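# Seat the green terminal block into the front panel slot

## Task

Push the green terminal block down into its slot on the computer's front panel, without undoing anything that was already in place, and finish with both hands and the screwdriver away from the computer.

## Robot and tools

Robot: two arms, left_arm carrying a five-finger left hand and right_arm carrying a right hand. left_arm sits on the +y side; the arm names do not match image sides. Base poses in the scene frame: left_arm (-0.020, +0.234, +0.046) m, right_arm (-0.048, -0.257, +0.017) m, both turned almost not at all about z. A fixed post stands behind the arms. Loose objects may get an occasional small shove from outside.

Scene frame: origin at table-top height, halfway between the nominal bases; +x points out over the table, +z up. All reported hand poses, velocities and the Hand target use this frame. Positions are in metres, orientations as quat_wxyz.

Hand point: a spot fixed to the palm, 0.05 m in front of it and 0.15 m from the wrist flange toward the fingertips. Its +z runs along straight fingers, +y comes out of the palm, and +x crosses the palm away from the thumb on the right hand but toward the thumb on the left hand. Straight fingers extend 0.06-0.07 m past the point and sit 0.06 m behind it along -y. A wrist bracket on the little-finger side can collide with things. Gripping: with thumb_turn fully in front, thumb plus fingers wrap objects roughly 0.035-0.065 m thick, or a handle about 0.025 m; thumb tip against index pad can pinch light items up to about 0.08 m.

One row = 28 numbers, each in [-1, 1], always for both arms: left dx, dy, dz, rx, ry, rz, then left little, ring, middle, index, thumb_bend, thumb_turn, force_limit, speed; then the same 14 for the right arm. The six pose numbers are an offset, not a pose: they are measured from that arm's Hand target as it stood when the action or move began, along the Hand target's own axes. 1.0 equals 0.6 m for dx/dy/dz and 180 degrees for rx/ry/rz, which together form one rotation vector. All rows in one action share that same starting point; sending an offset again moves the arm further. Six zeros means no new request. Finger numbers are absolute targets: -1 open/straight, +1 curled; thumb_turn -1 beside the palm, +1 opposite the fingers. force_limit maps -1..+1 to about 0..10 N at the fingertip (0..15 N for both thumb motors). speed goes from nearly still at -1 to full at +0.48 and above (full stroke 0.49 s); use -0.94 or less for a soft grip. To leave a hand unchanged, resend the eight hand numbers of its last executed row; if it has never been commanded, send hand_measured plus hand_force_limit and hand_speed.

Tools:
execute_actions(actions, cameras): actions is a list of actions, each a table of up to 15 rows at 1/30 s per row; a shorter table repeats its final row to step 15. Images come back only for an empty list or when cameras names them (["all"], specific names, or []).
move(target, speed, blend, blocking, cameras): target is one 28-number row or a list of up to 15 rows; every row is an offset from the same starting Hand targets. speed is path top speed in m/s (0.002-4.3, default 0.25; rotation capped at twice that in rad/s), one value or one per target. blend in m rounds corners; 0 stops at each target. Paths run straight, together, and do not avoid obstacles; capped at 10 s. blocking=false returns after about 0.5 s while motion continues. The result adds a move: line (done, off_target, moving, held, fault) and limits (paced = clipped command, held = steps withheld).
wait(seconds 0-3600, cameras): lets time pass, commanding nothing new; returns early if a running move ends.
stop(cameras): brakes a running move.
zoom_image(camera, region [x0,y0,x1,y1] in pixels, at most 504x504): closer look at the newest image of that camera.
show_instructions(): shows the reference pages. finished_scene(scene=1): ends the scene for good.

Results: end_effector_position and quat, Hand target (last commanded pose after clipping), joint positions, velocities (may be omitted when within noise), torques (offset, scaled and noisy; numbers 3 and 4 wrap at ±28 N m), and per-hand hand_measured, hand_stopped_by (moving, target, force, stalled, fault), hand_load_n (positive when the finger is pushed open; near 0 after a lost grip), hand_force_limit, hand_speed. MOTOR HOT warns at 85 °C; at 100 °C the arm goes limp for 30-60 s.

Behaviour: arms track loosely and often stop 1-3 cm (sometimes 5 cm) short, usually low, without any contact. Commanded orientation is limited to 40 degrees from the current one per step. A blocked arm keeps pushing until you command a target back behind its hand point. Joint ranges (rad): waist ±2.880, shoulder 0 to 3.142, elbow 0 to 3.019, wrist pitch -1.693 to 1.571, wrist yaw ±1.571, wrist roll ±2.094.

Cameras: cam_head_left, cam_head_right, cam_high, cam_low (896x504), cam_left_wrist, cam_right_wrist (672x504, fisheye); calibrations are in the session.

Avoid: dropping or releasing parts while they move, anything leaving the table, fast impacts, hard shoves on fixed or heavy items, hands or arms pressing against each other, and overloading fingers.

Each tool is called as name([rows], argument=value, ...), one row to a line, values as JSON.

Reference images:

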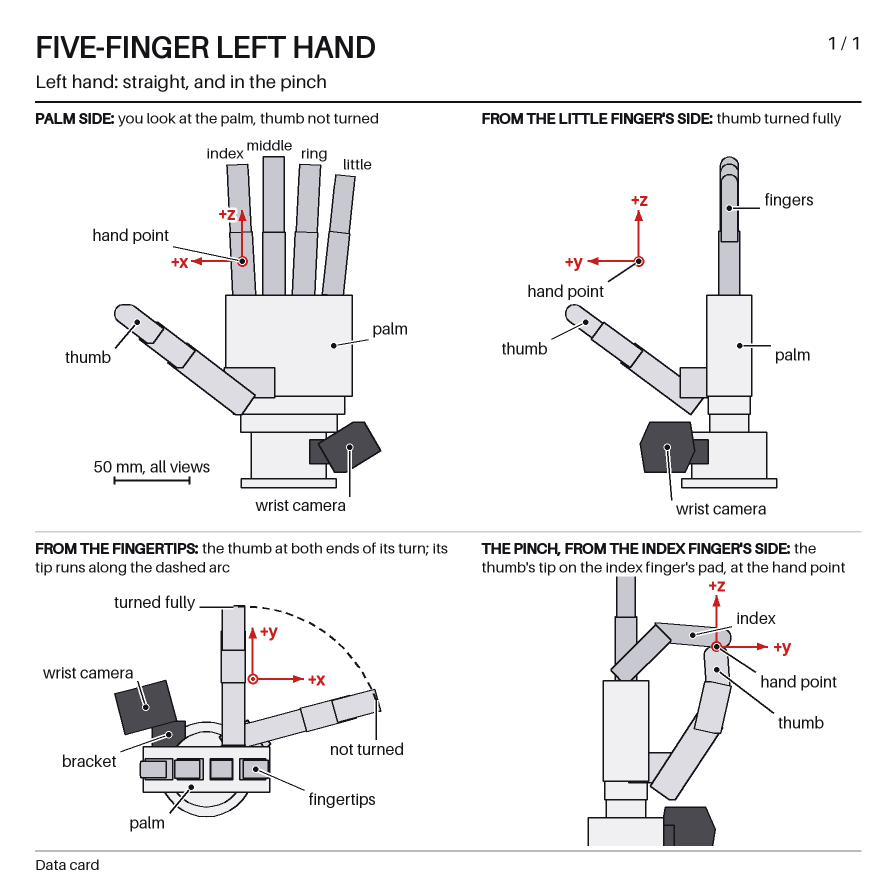

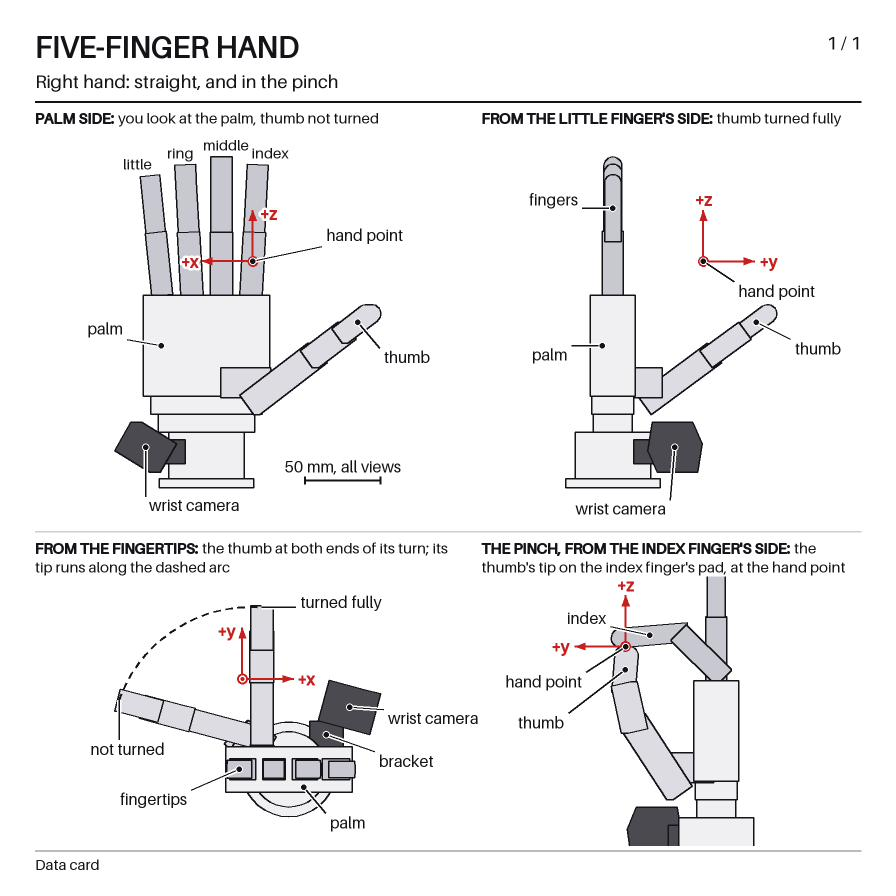

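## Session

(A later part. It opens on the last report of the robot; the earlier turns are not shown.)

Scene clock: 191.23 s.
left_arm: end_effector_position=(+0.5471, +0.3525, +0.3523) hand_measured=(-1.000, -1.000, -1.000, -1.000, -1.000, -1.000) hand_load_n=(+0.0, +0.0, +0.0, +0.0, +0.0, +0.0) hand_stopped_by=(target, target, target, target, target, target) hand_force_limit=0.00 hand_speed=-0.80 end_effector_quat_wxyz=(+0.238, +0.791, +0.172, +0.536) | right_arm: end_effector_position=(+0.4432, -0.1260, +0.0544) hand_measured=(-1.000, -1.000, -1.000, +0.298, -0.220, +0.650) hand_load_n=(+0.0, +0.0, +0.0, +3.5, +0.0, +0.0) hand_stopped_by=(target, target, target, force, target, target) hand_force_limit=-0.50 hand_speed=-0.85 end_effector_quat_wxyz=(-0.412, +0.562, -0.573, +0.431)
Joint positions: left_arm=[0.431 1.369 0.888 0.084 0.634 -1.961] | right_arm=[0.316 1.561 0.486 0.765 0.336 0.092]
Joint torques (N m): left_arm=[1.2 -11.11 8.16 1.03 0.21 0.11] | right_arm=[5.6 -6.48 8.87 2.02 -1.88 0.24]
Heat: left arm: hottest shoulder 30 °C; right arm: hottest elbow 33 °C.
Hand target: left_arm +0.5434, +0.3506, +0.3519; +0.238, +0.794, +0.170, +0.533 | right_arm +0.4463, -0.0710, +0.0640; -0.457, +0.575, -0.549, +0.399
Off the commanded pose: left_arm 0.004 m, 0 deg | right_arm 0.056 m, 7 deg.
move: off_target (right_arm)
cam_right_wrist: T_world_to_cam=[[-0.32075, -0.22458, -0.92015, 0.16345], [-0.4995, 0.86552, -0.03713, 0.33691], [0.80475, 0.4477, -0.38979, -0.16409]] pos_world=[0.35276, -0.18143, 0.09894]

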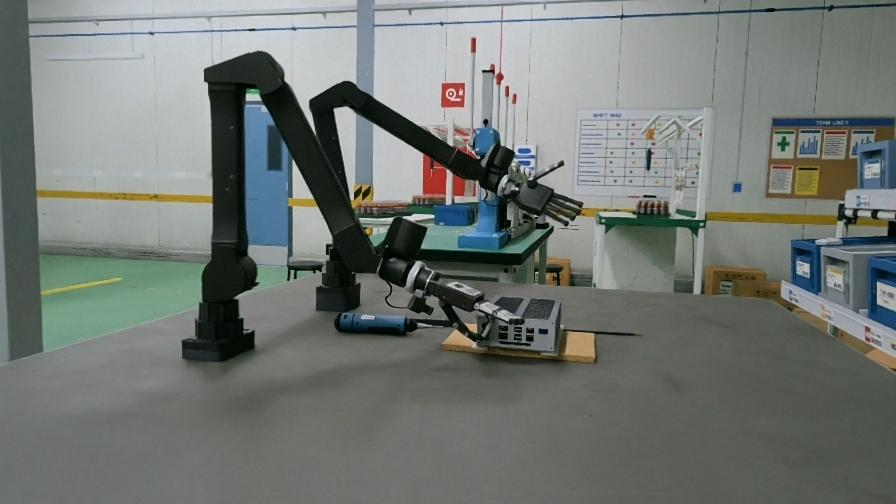

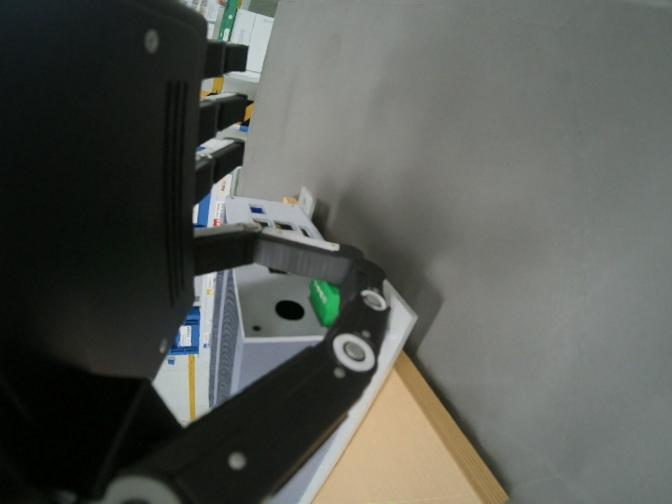

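zoom_image(camera="cam_low", region=[472, 320, 497, 345])

zoom_image(camera="cam_right_wrist", region=[300, 275, 336, 330])

Scaled by 20.160 from the camera's image (finer frame: 1280x720).

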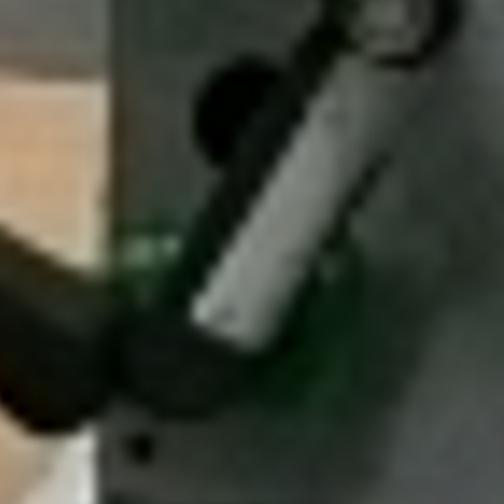

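Scaled by 9.164 from the camera's image (finer frame: 960x720).

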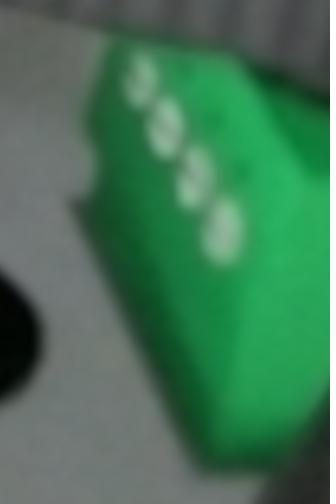

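wait(seconds=0.1, cameras=["cam_high","cam_head_left","cam_head_right"])

Scene clock: 191.80 s.
left_arm: end_effector_position=(+0.5471, +0.3525, +0.3523) hand_measured=(-1.000, -1.000, -1.000, -1.000, -1.000, -1.000) hand_load_n=(-0.5, +0.0, +0.0, +0.0, +0.0, +0.0) hand_stopped_by=(target, target, target, target, target, target) hand_force_limit=0.00 hand_speed=-0.80 end_effector_quat_wxyz=(+0.238, +0.791, +0.172, +0.536) | right_arm: end_effector_position=(+0.4432, -0.1261, +0.0544) hand_measured=(-1.000, -1.000, -1.000, +0.298, -0.220, +0.650) hand_load_n=(-0.5, +0.0, +0.0, +3.5, +0.0, +0.0) hand_stopped_by=(target, target, target, force, target, target) hand_force_limit=-0.50 hand_speed=-0.85 end_effector_quat_wxyz=(-0.412, +0.562, -0.572, +0.431)
Joint positions: left_arm=[0.431 1.369 0.888 0.084 0.634 -1.961] | right_arm=[0.316 1.561 0.486 0.765 0.336 0.091]
Joint torques (N m): left_arm=[1.2 -11.11 8.16 1.03 0.21 0.11] | right_arm=[5.71 -6.48 8.87 2.02 -1.89 0.24]
Heat: left arm: hottest shoulder 30 °C; right arm: hottest elbow 33 °C.
Hand target: left_arm +0.5434, +0.3506, +0.3519; +0.238, +0.794, +0.170, +0.533 | right_arm +0.4463, -0.0711, +0.0640; -0.457, +0.575, -0.549, +0.399
Off the commanded pose: left_arm 0.004 m, 0 deg | right_arm 0.056 m, 7 deg.
wait: 0.10 s; at rest from the start
Images, in order (width x height): cam_head_left 896x504, cam_head_right 896x504, cam_high 896x504.

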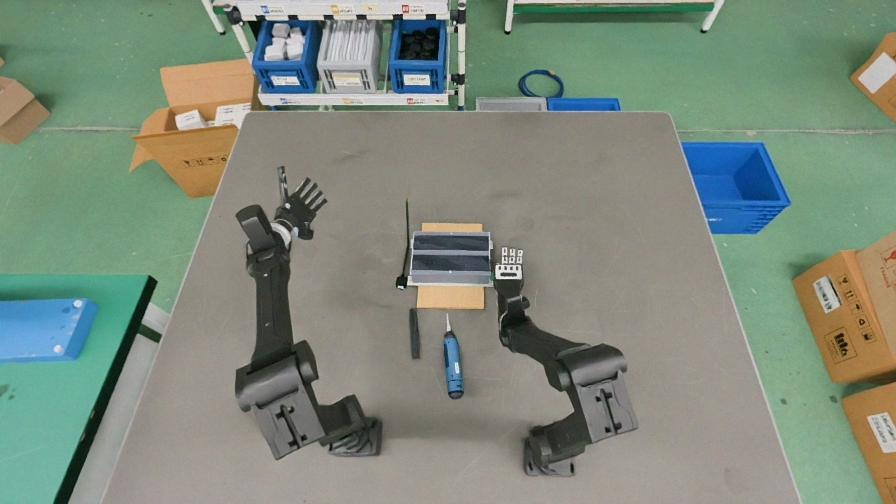

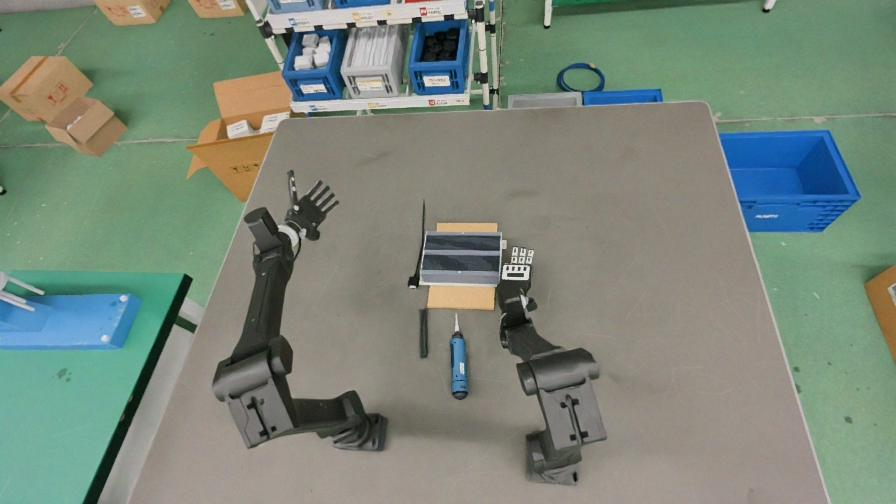

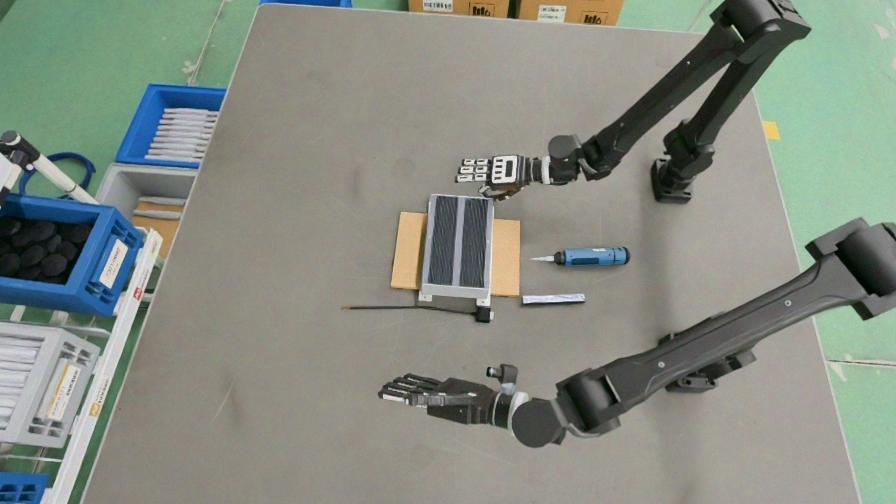

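zoom_image(camera="cam_high", region=[400, 270, 530, 330])

zoom_image(camera="cam_high", region=[420, 170, 520, 220])

Scaled by 3.877 from the camera's image (finer frame: 1280x720).

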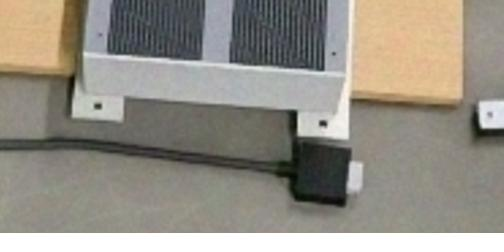

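Scaled by 5.040 from the camera's image (finer frame: 1280x720).

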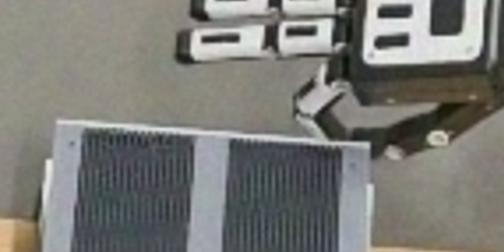

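zoom_image(camera="cam_high", region=[420, 280, 450, 300])

zoom_image(camera="cam_high", region=[475, 290, 505, 310])

Scaled by 16.800 from the camera's image (finer frame: 1280x720).

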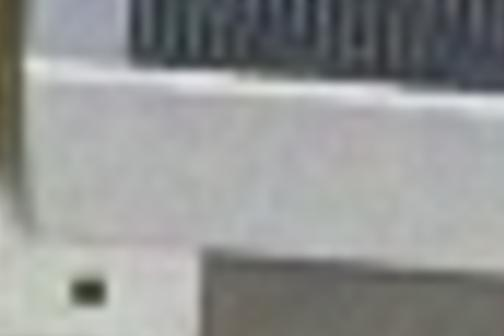

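Scaled by 16.800 from the camera's image (finer frame: 1280x720).

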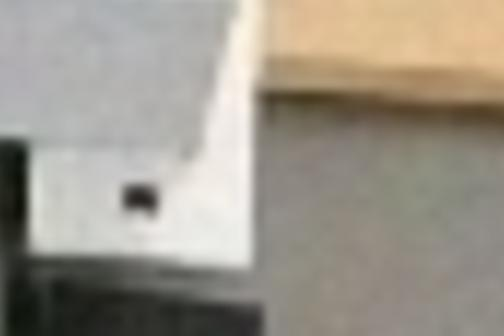

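move(target=[0,0,0,0,0,0,-1,-1,-1,-1,-1,-1,0,-0.8, 0.07703,-0.00377,0.00893,0.0006,0.0342,-0.0034,-1,-1,-1,0.5,-0.22,0.65,-0.5,-0.85], speed=0.06, cameras=["cam_low","cam_right_wrist","cam_high"])

zoom_image(camera="cam_high", region=[420, 280, 450, 300])

zoom_image(camera="cam_high", region=[475, 290, 505, 310])

zoom_image(camera="cam_right_wrist", region=[300, 275, 336, 330])

zoom_image(camera="cam_low", region=[472, 320, 497, 345])

Scene clock: 194.60 s.
left_arm: end_effector_position=(+0.5471, +0.3525, +0.3523) hand_measured=(-1.000, -1.000, -1.000, -1.000, -1.000, -1.000) hand_load_n=(+0.0, +0.0, +0.0, +0.0, +0.0, +0.0) hand_stopped_by=(target, target, target, target, target, target) hand_force_limit=0.00 hand_speed=-0.80 end_effector_quat_wxyz=(+0.238, +0.791, +0.172, +0.536) | right_arm: end_effector_position=(+0.4436, -0.1282, +0.0545) hand_measured=(-1.000, -1.000, -1.000, +0.298, -0.220, +0.650) hand_load_n=(+0.0, +0.0, +0.0, +3.5, +0.0, +0.0) hand_stopped_by=(target, target, target, force, target, target) hand_force_limit=-0.50 hand_speed=-0.85 end_effector_quat_wxyz=(-0.409, +0.560, -0.574, +0.435)
Joint positions: left_arm=[0.431 1.369 0.888 0.084 0.634 -1.961] | right_arm=[0.316 1.561 0.486 0.765 0.347 0.091]
Joint torques (N m): left_arm=[1.2 -11.11 8.17 1.03 0.22 0.11] | right_arm=[0.85 -6.36 8.81 2.04 -0.4 0]
Heat: left arm: hottest shoulder 30 °C; right arm: hottest elbow 33 °C.
Hand target: left_arm +0.5434, +0.3506, +0.3519; +0.238, +0.794, +0.170, +0.533 | right_arm +0.4557, -0.1166, +0.0627; -0.426, +0.555, -0.569, +0.432
Off the commanded pose: left_arm 0.004 m, 0 deg | right_arm 0.019 m, 2 deg.
move: off_target (right_arm)
cam_right_wrist: T_world_to_cam=[[-0.32207, -0.22456, -0.9197, 0.16374], [-0.49044, 0.87052, -0.04081, 0.33585], [0.80978, 0.43792, -0.3905, -0.16686]] pos_world=[0.35257, -0.18252, 0.09914]
Images, in order (width x height): cam_high 896x504, cam_low 896x504, cam_right_wrist 672x504.

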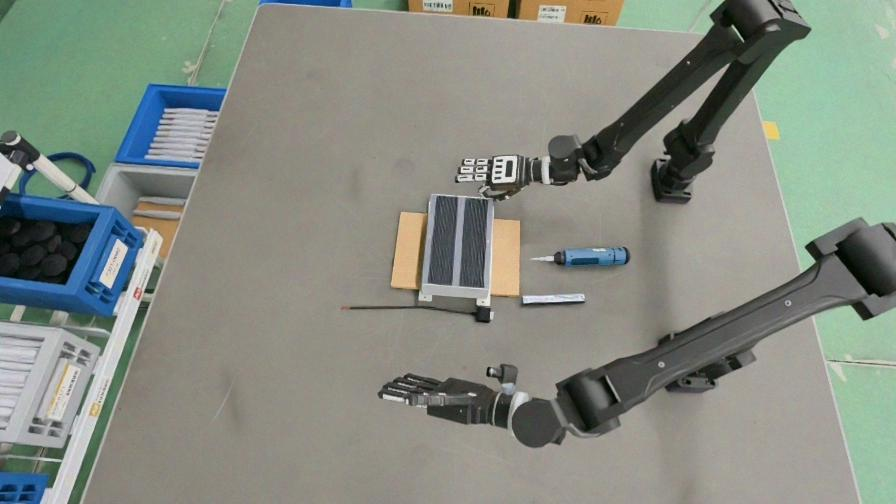

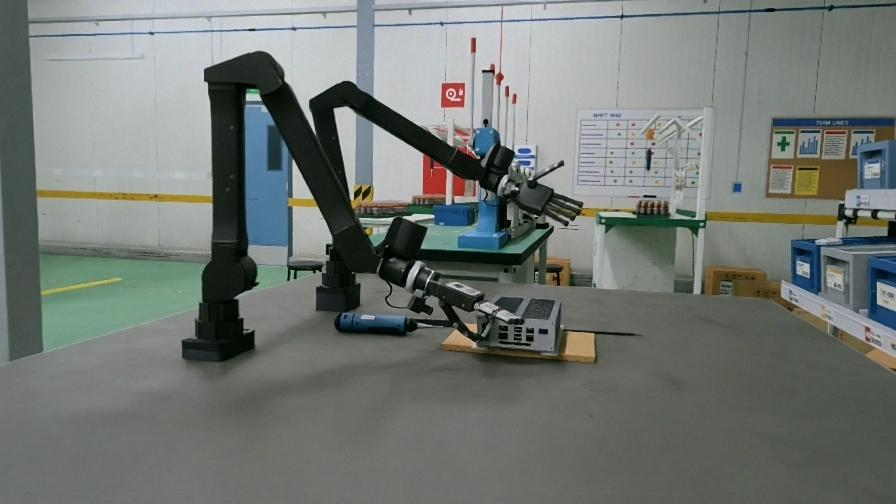

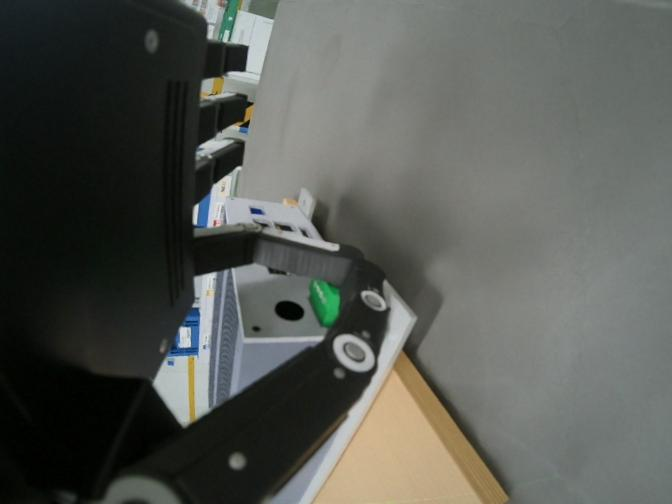

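Scaled by 16.800 from the camera's image (finer frame: 1280x720).

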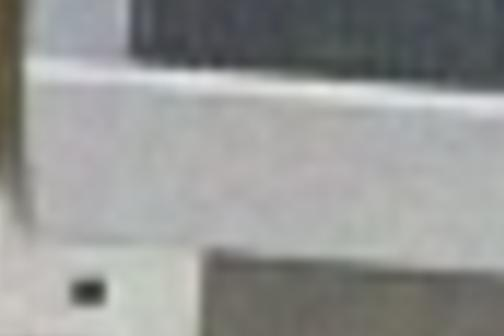

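Scaled by 16.800 from the camera's image (finer frame: 1280x720).

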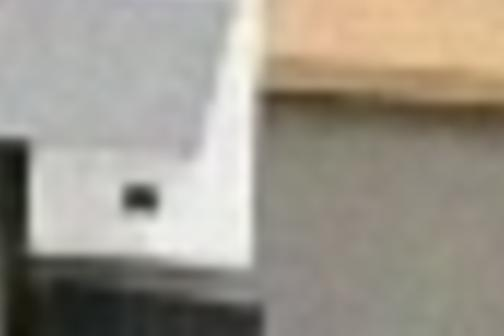

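Scaled by 9.164 from the camera's image (finer frame: 960x720).

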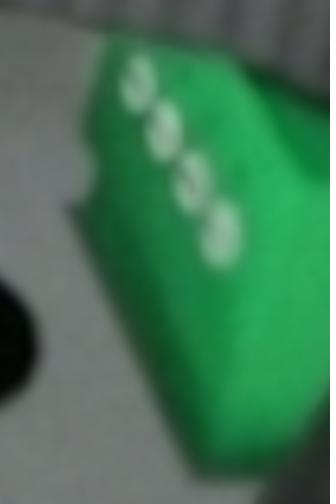

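Scaled by 20.160 from the camera's image (finer frame: 1280x720).

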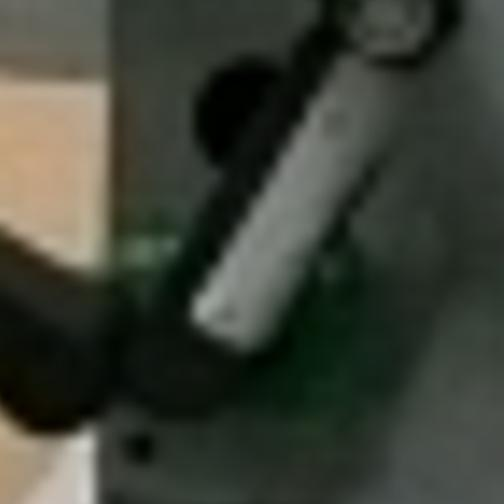

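zoom_image(camera="cam_right_wrist", region=[302, 286, 324, 308])

zoom_image(camera="cam_right_wrist", region=[310, 306, 340, 336])

Scaled by 22.909 from the camera's image (finer frame: 960x720).

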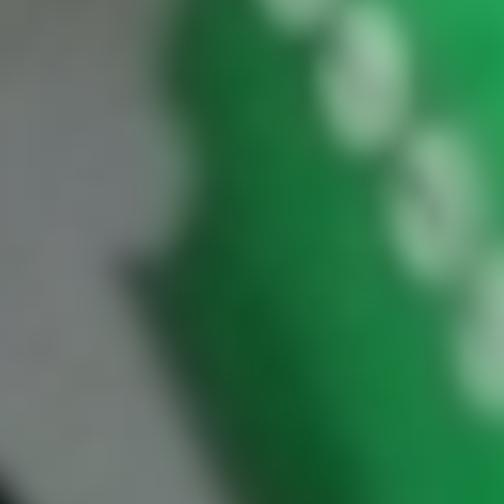

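Scaled by 16.800 from the camera's image (finer frame: 960x720).

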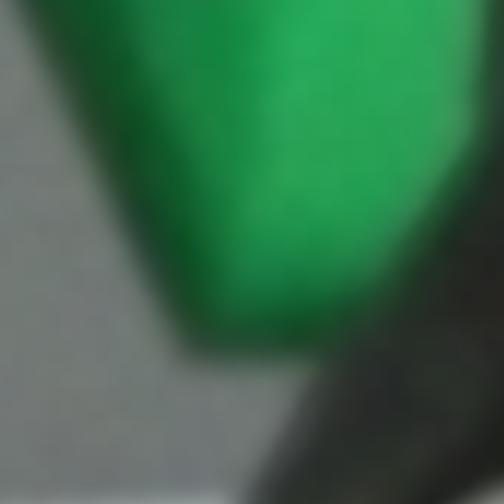

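move([
  [0,0,0,0,0,0,-1,-1,-1,-1,-1,-1,0,-0.8, -0.05298,0.00262,-0.0143,-0.0001,-0.02177,0.0036,-1,-1,-1,0.5,-0.22,0.65,-0.5,-0.85],
  [0,0,0,0,0,0,-1,-1,-1,-1,-1,-1,0,-0.8, -0.05425,-0.00218,-0.0119,0.0014,-0.02193,0.00411,-1,-1,-1,0.5,-0.22,0.65,-0.5,-0.85],
  [0,0,0,0,0,0,-1,-1,-1,-1,-1,-1,0,-0.8, -0.05405,0.00181,-0.01135,-0.0001,-0.02177,0.0036,-1,-1,-1,0.5,-0.22,0.65,-0.5,-0.85],
], speed=0.04, blend=0.001, cameras=["cam_low","cam_right_wrist","cam_high"])

zoom_image(camera="cam_right_wrist", region=[300, 275, 336, 330])

zoom_image(camera="cam_low", region=[472, 320, 497, 345])

zoom_image(camera="cam_high", region=[420, 280, 450, 300])

Scene clock: 197.80 s.
left_arm: end_effector_position=(+0.5471, +0.3525, +0.3523) hand_measured=(-1.000, -1.000, -1.000, -1.000, -1.000, -1.000) hand_load_n=(+0.0, +0.0, +0.0, +0.0, +0.0, +0.0) hand_stopped_by=(target, target, target, target, target, target) hand_force_limit=0.00 hand_speed=-0.80 end_effector_quat_wxyz=(+0.238, +0.791, +0.172, +0.536) | right_arm: end_effector_position=(+0.4433, -0.1270, +0.0545) hand_measured=(-1.000, -1.000, -1.000, +0.298, -0.220, +0.650) hand_load_n=(+0.0, +0.0, +0.0, +3.5, +0.0, +0.0) hand_stopped_by=(target, target, target, force, target, target) hand_force_limit=-0.50 hand_speed=-0.85 end_effector_quat_wxyz=(-0.410, +0.561, -0.574, +0.434)
Joint positions: left_arm=[0.431 1.369 0.888 0.084 0.634 -1.961] | right_arm=[0.319 1.561 0.486 0.765 0.347 0.091]
Joint torques (N m): left_arm=[1.2 -11.11 8.17 1.03 0.22 0.11] | right_arm=[4.42 -6.42 8.96 2 -1.22 0.22]
Heat: left arm: hottest shoulder 30 °C; right arm: hottest elbow 33 °C.
Hand target: left_arm +0.5434, +0.3506, +0.3519; +0.238, +0.794, +0.170, +0.533 | right_arm +0.4495, -0.0842, +0.0637; -0.447, +0.566, -0.558, +0.410
Off the commanded pose: left_arm 0.004 m, 0 deg | right_arm 0.044 m, 5 deg.
move: off_target (right_arm)
cam_right_wrist: T_world_to_cam=[[-0.32157, -0.22525, -0.9197, 0.1636], [-0.49274, 0.86923, -0.04061, 0.33544], [0.80858, 0.44012, -0.39051, -0.16631]] pos_world=[0.35237, -0.18153, 0.09914]
Images, in order (width x height): cam_high 896x504, cam_low 896x504, cam_right_wrist 672x504.

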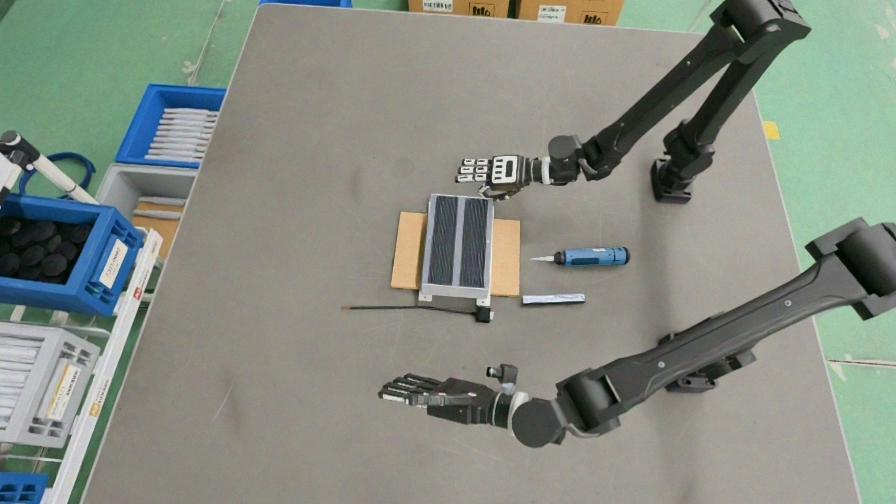

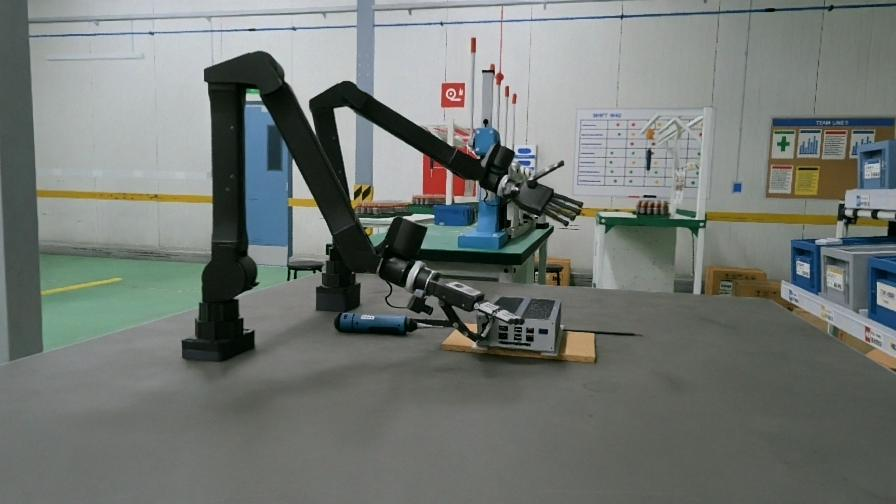

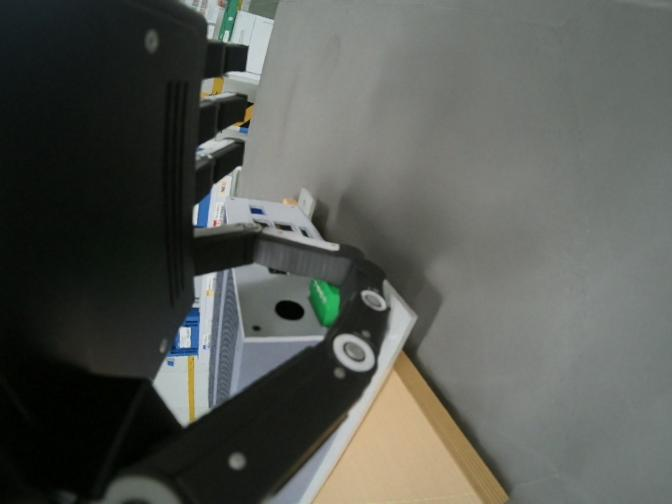

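Scaled by 9.164 from the camera's image (finer frame: 960x720).

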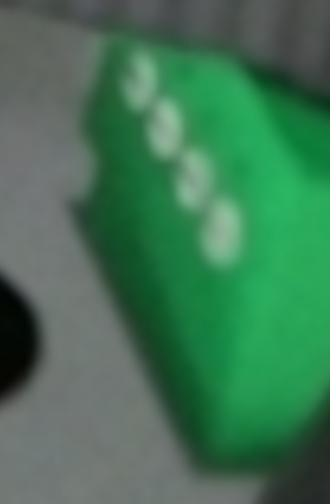

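Scaled by 20.160 from the camera's image (finer frame: 1280x720).

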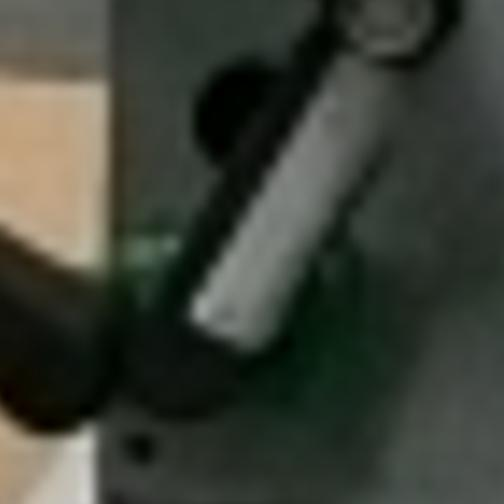

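Scaled by 16.800 from the camera's image (finer frame: 1280x720).

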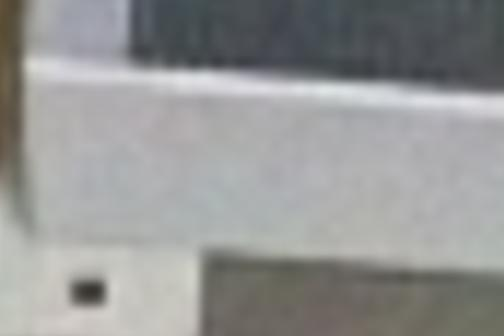

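move([
  [0,0,0,0,0,0,-1,-1,-1,-1,-1,-1,0,-0.8, 0.08578,-0.00528,0.0133,0.00108,0.03005,-0.00137,-1,-1,-1,0.5,-0.22,0.65,-0.5,-0.85],
  [0,0,0,0,0,0,-1,-1,-1,-1,-1,-1,0,-0.8, 0.08578,-0.00528,0.0133,0.00108,0.03005,-0.00137,-1,-1,-1,-0.2,-0.35,0.65,-0.5,-0.3],
], speed=0.06, cameras=["cam_low","cam_right_wrist"])

zoom_image(camera="cam_right_wrist", region=[270, 235, 370, 355])

zoom_image(camera="cam_low", region=[472, 320, 497, 345])

Scene clock: 201.00 s.
left_arm: end_effector_position=(+0.5471, +0.3525, +0.3523) hand_measured=(-1.000, -1.000, -1.000, -1.000, -1.000, -1.000) hand_load_n=(+0.0, +0.0, +0.0, +0.0, +0.0, +0.0) hand_stopped_by=(target, target, target, target, target, target) hand_force_limit=0.00 hand_speed=-0.80 end_effector_quat_wxyz=(+0.238, +0.791, +0.172, +0.536) | right_arm: end_effector_position=(+0.4453, -0.1324, +0.0548) hand_measured=(-1.000, -1.000, -1.000, -0.200, -0.350, +0.650) hand_load_n=(+0.0, +0.0, +0.0, +0.0, +0.0, +0.0) hand_stopped_by=(target, target, target, target, target, target) hand_force_limit=-0.50 hand_speed=-0.30 end_effector_quat_wxyz=(-0.412, +0.559, -0.575, +0.432)
Joint positions: left_arm=[0.431 1.369 0.888 0.084 0.634 -1.961] | right_arm=[0.3 1.561 0.486 0.767 0.326 0.091]
Joint torques (N m): left_arm=[1.2 -11.11 8.16 1.02 0.21 0.11] | right_arm=[-0.85 -6.24 8.59 2.24 -0.06 -0.05]
Heat: left arm: hottest shoulder 30 °C; right arm: hottest elbow 33 °C.
Hand target: left_arm +0.5434, +0.3506, +0.3519; +0.238, +0.794, +0.170, +0.533 | right_arm +0.4601, -0.1351, +0.0628; -0.421, +0.547, -0.576, +0.438
Off the commanded pose: left_arm 0.004 m, 0 deg | right_arm 0.017 m, 2 deg.
move: off_target (right_arm); target 2's new numbers were sent with right_arm's hand 0.017 m and 2 deg from that target
cam_right_wrist: T_world_to_cam=[[-0.32121, -0.21931, -0.92126, 0.16405], [-0.49287, 0.8694, -0.03511, 0.34096], [0.80864, 0.44278, -0.38735, -0.16537]] pos_world=[0.35447, -0.18722, 0.09904]

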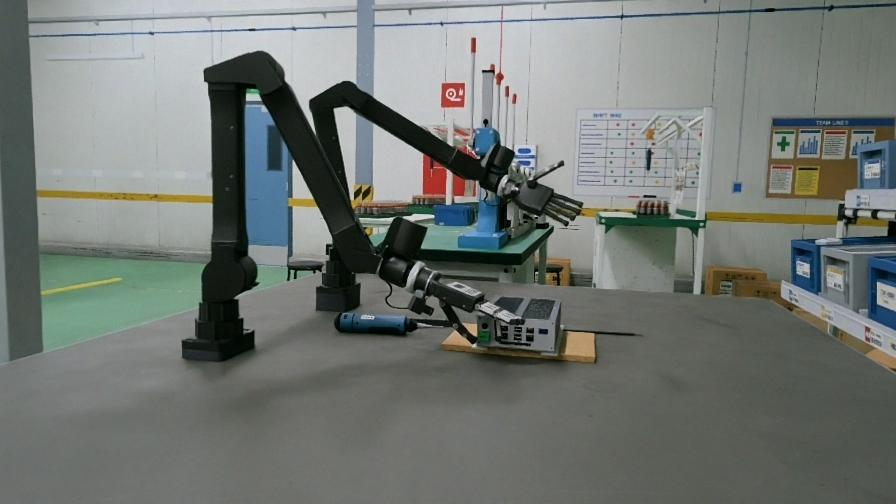

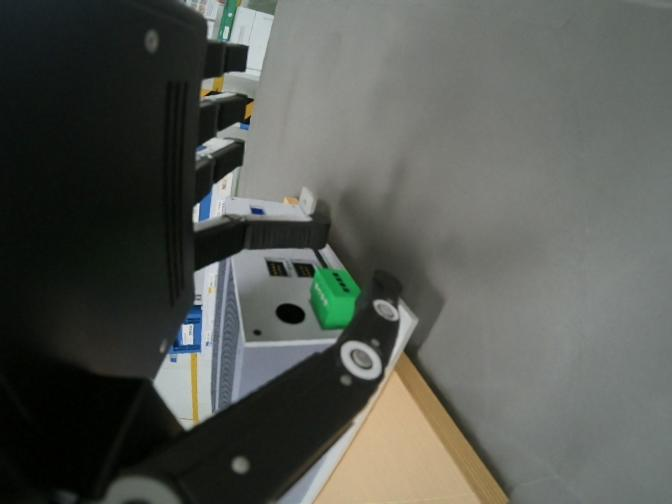

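Scaled by 4.200 from the camera's image (finer frame: 960x720).

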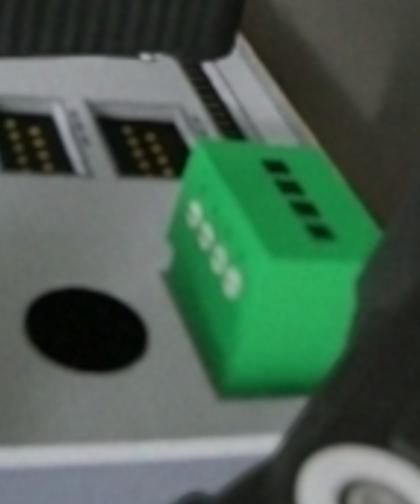

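Scaled by 20.160 from the camera's image (finer frame: 1280x720).

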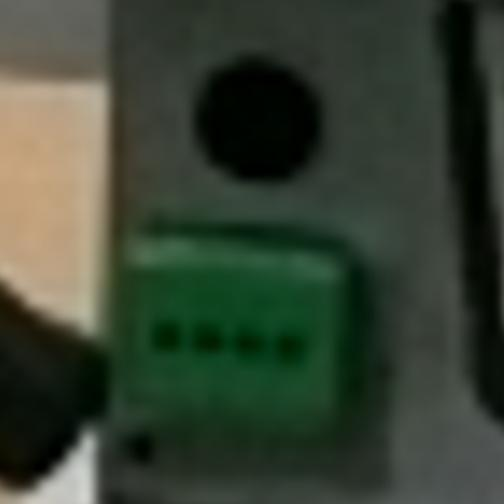

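zoom_image(camera="cam_right_wrist", region=[304, 288, 334, 333])

zoom_image(camera="cam_low", region=[475, 328, 493, 344])

Scaled by 11.200 from the camera's image (finer frame: 960x720).

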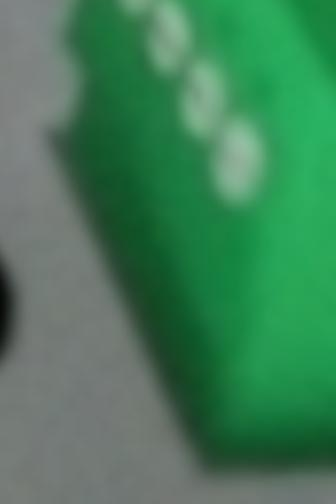

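Scaled by 28.000 from the camera's image (finer frame: 1280x720).

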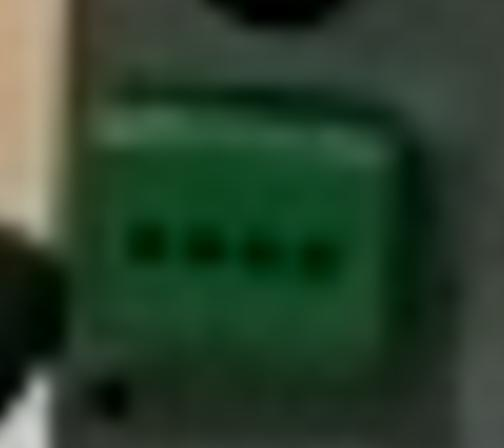

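execute_actions(actions=[])

Scene clock: 203.43 s.
left_arm: end_effector_position=(+0.5471, +0.3525, +0.3523) hand_measured=(-1.000, -1.000, -1.000, -1.000, -1.000, -1.000) hand_load_n=(+0.0, +0.0, +0.0, +0.0, +0.0, +0.0) hand_stopped_by=(target, target, target, target, target, target) hand_force_limit=0.00 hand_speed=-0.80 end_effector_quat_wxyz=(+0.238, +0.791, +0.172, +0.536) | right_arm: end_effector_position=(+0.4453, -0.1324, +0.0548) hand_measured=(-1.000, -1.000, -1.000, -0.200, -0.350, +0.650) hand_load_n=(+0.0, +0.0, +0.0, +0.0, +0.0, +0.0) hand_stopped_by=(target, target, target, target, target, target) hand_force_limit=-0.50 hand_speed=-0.30 end_effector_quat_wxyz=(-0.412, +0.559, -0.575, +0.432)
Joint positions: left_arm=[0.431 1.369 0.888 0.084 0.634 -1.961] | right_arm=[0.3 1.561 0.486 0.767 0.326 0.091]
Joint velocities: within noise
Joint torques (N m): left_arm=[1.2 -11.11 8.16 1.03 0.21 0.11] | right_arm=[-0.79 -6.36 8.59 2.24 -0.06 -0.05]
Heat: left arm: hottest shoulder 30 °C; right arm: hottest elbow 33 °C.
Hand target: left_arm +0.5434, +0.3506, +0.3519; +0.238, +0.794, +0.170, +0.533 | right_arm +0.4601, -0.1351, +0.0628; -0.421, +0.547, -0.576, +0.438
Off the commanded pose: left_arm 0.004 m, 0 deg | right_arm 0.017 m, 2 deg.
camera_calibration:
cam_left_wrist: T_world_to_cam=[[0.09855, 0.92723, -0.36129, -0.25162], [-0.18934, 0.3739, 0.90794, -0.34989], [0.97695, -0.02107, 0.21241, -0.48362]] pos_world=[0.43102, 0.35394, 0.32949]
cam_right_wrist: T_world_to_cam=[[-0.32121, -0.21931, -0.92126, 0.16405], [-0.49287, 0.8694, -0.03511, 0.34096], [0.80864, 0.44278, -0.38735, -0.16537]] pos_world=[0.35447, -0.18722, 0.09904]

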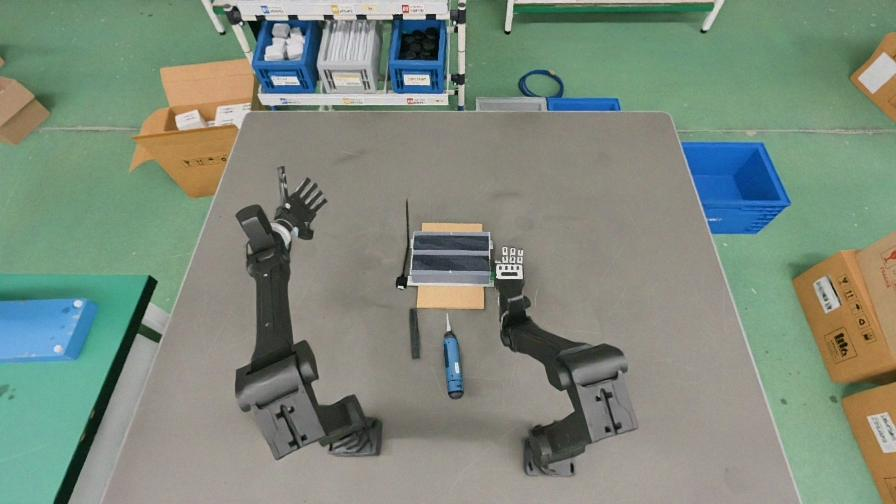

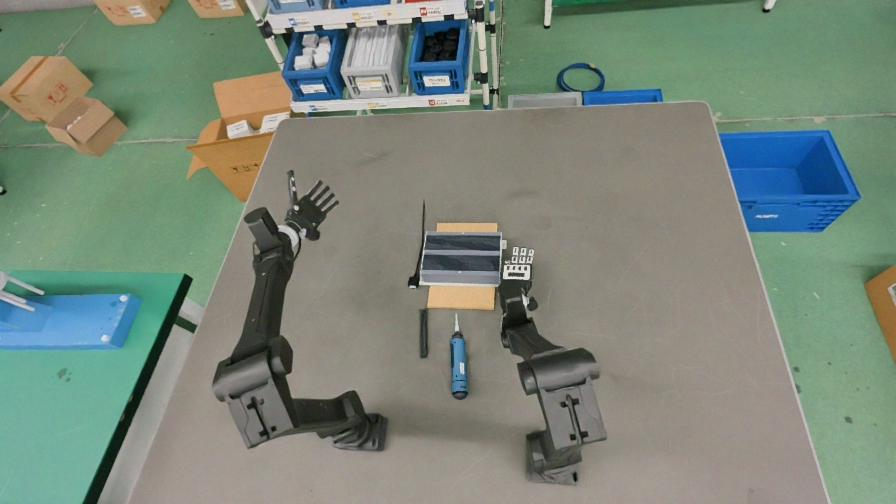

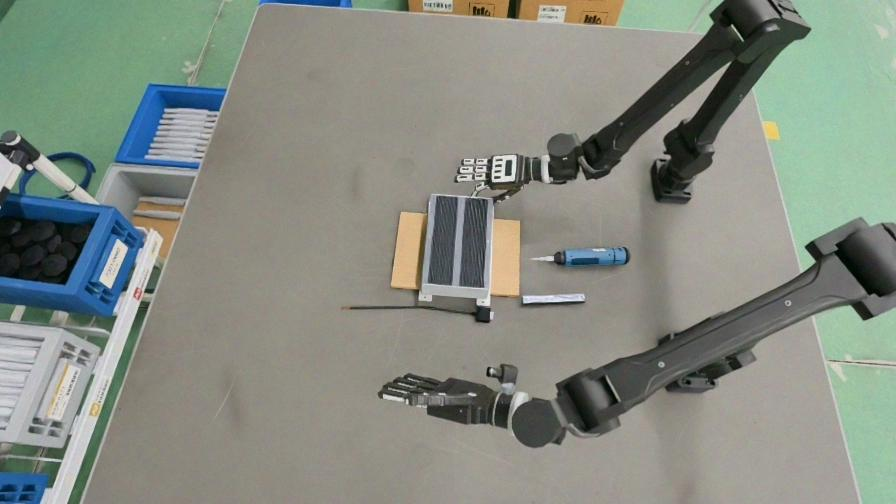

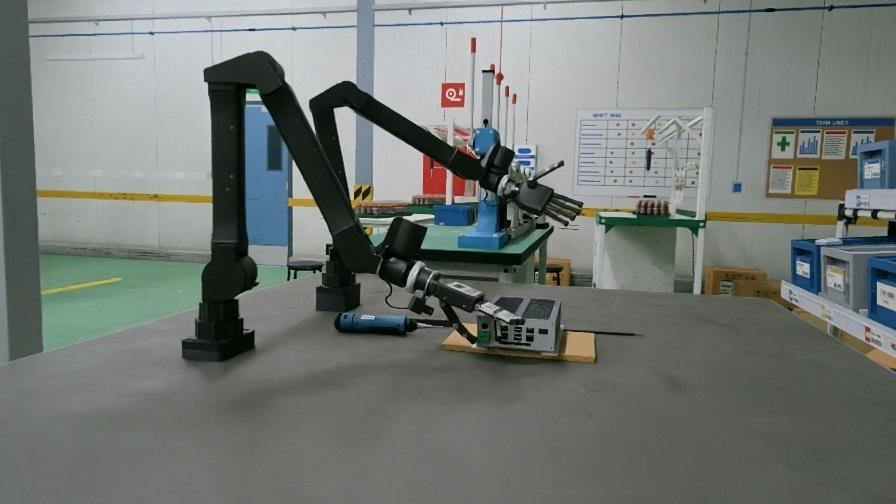

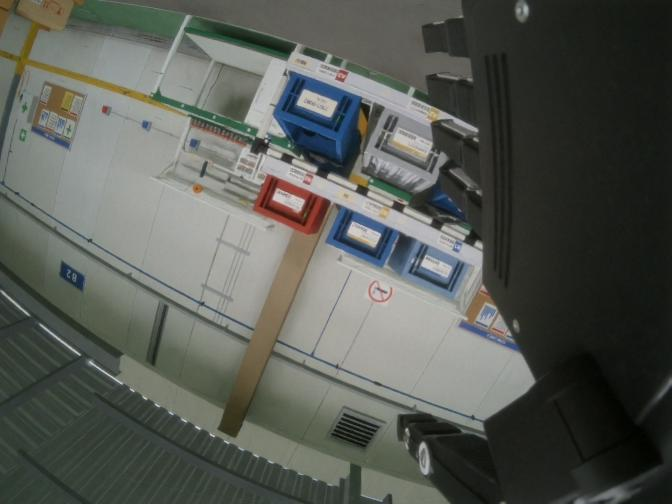

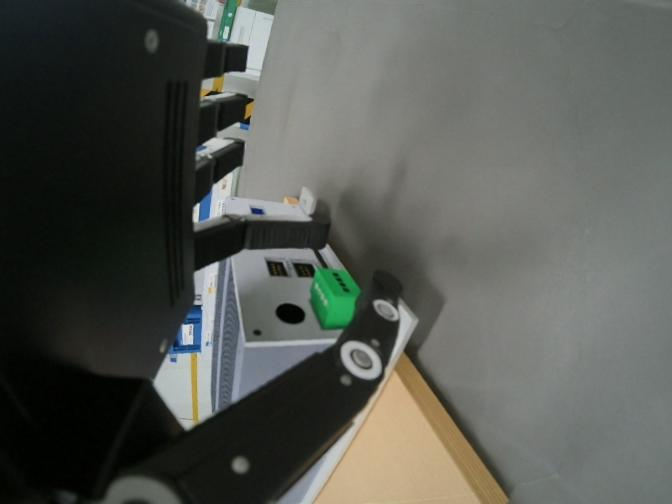

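zoom_image(camera="cam_right_wrist", region=[295, 255, 375, 340])

zoom_image(camera="cam_low", region=[472, 320, 497, 345])

Scaled by 5.929 from the camera's image (finer frame: 960x720).

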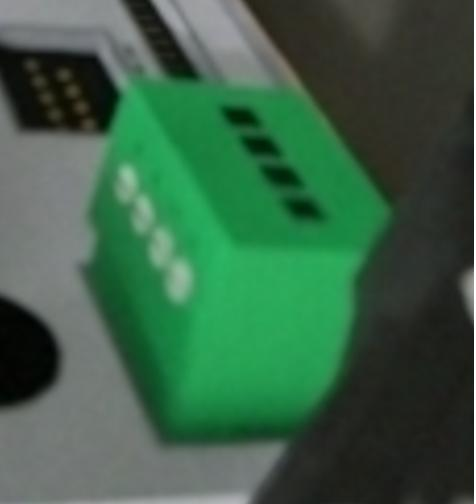

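Scaled by 20.160 from the camera's image (finer frame: 1280x720).

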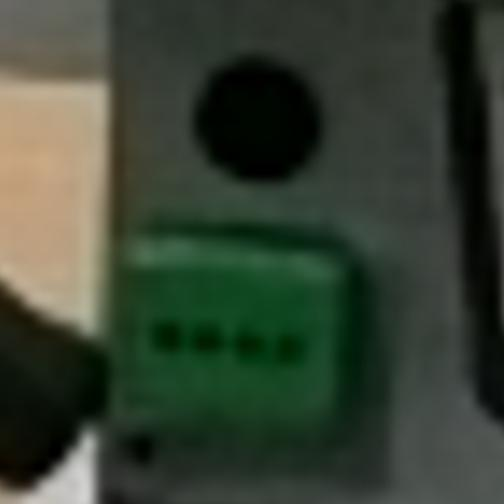

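zoom_image(camera="cam_low", region=[470, 300, 560, 355])

zoom_image(camera="cam_right_wrist", region=[300, 265, 345, 335])

Scaled by 5.600 from the camera's image (finer frame: 1280x720).

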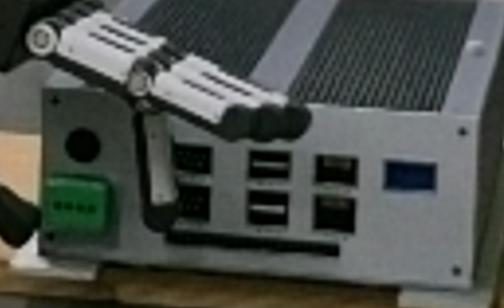

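Scaled by 7.200 from the camera's image (finer frame: 960x720).

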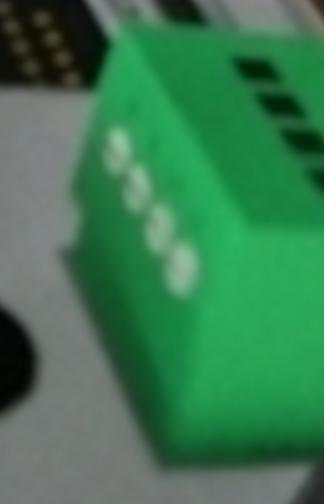

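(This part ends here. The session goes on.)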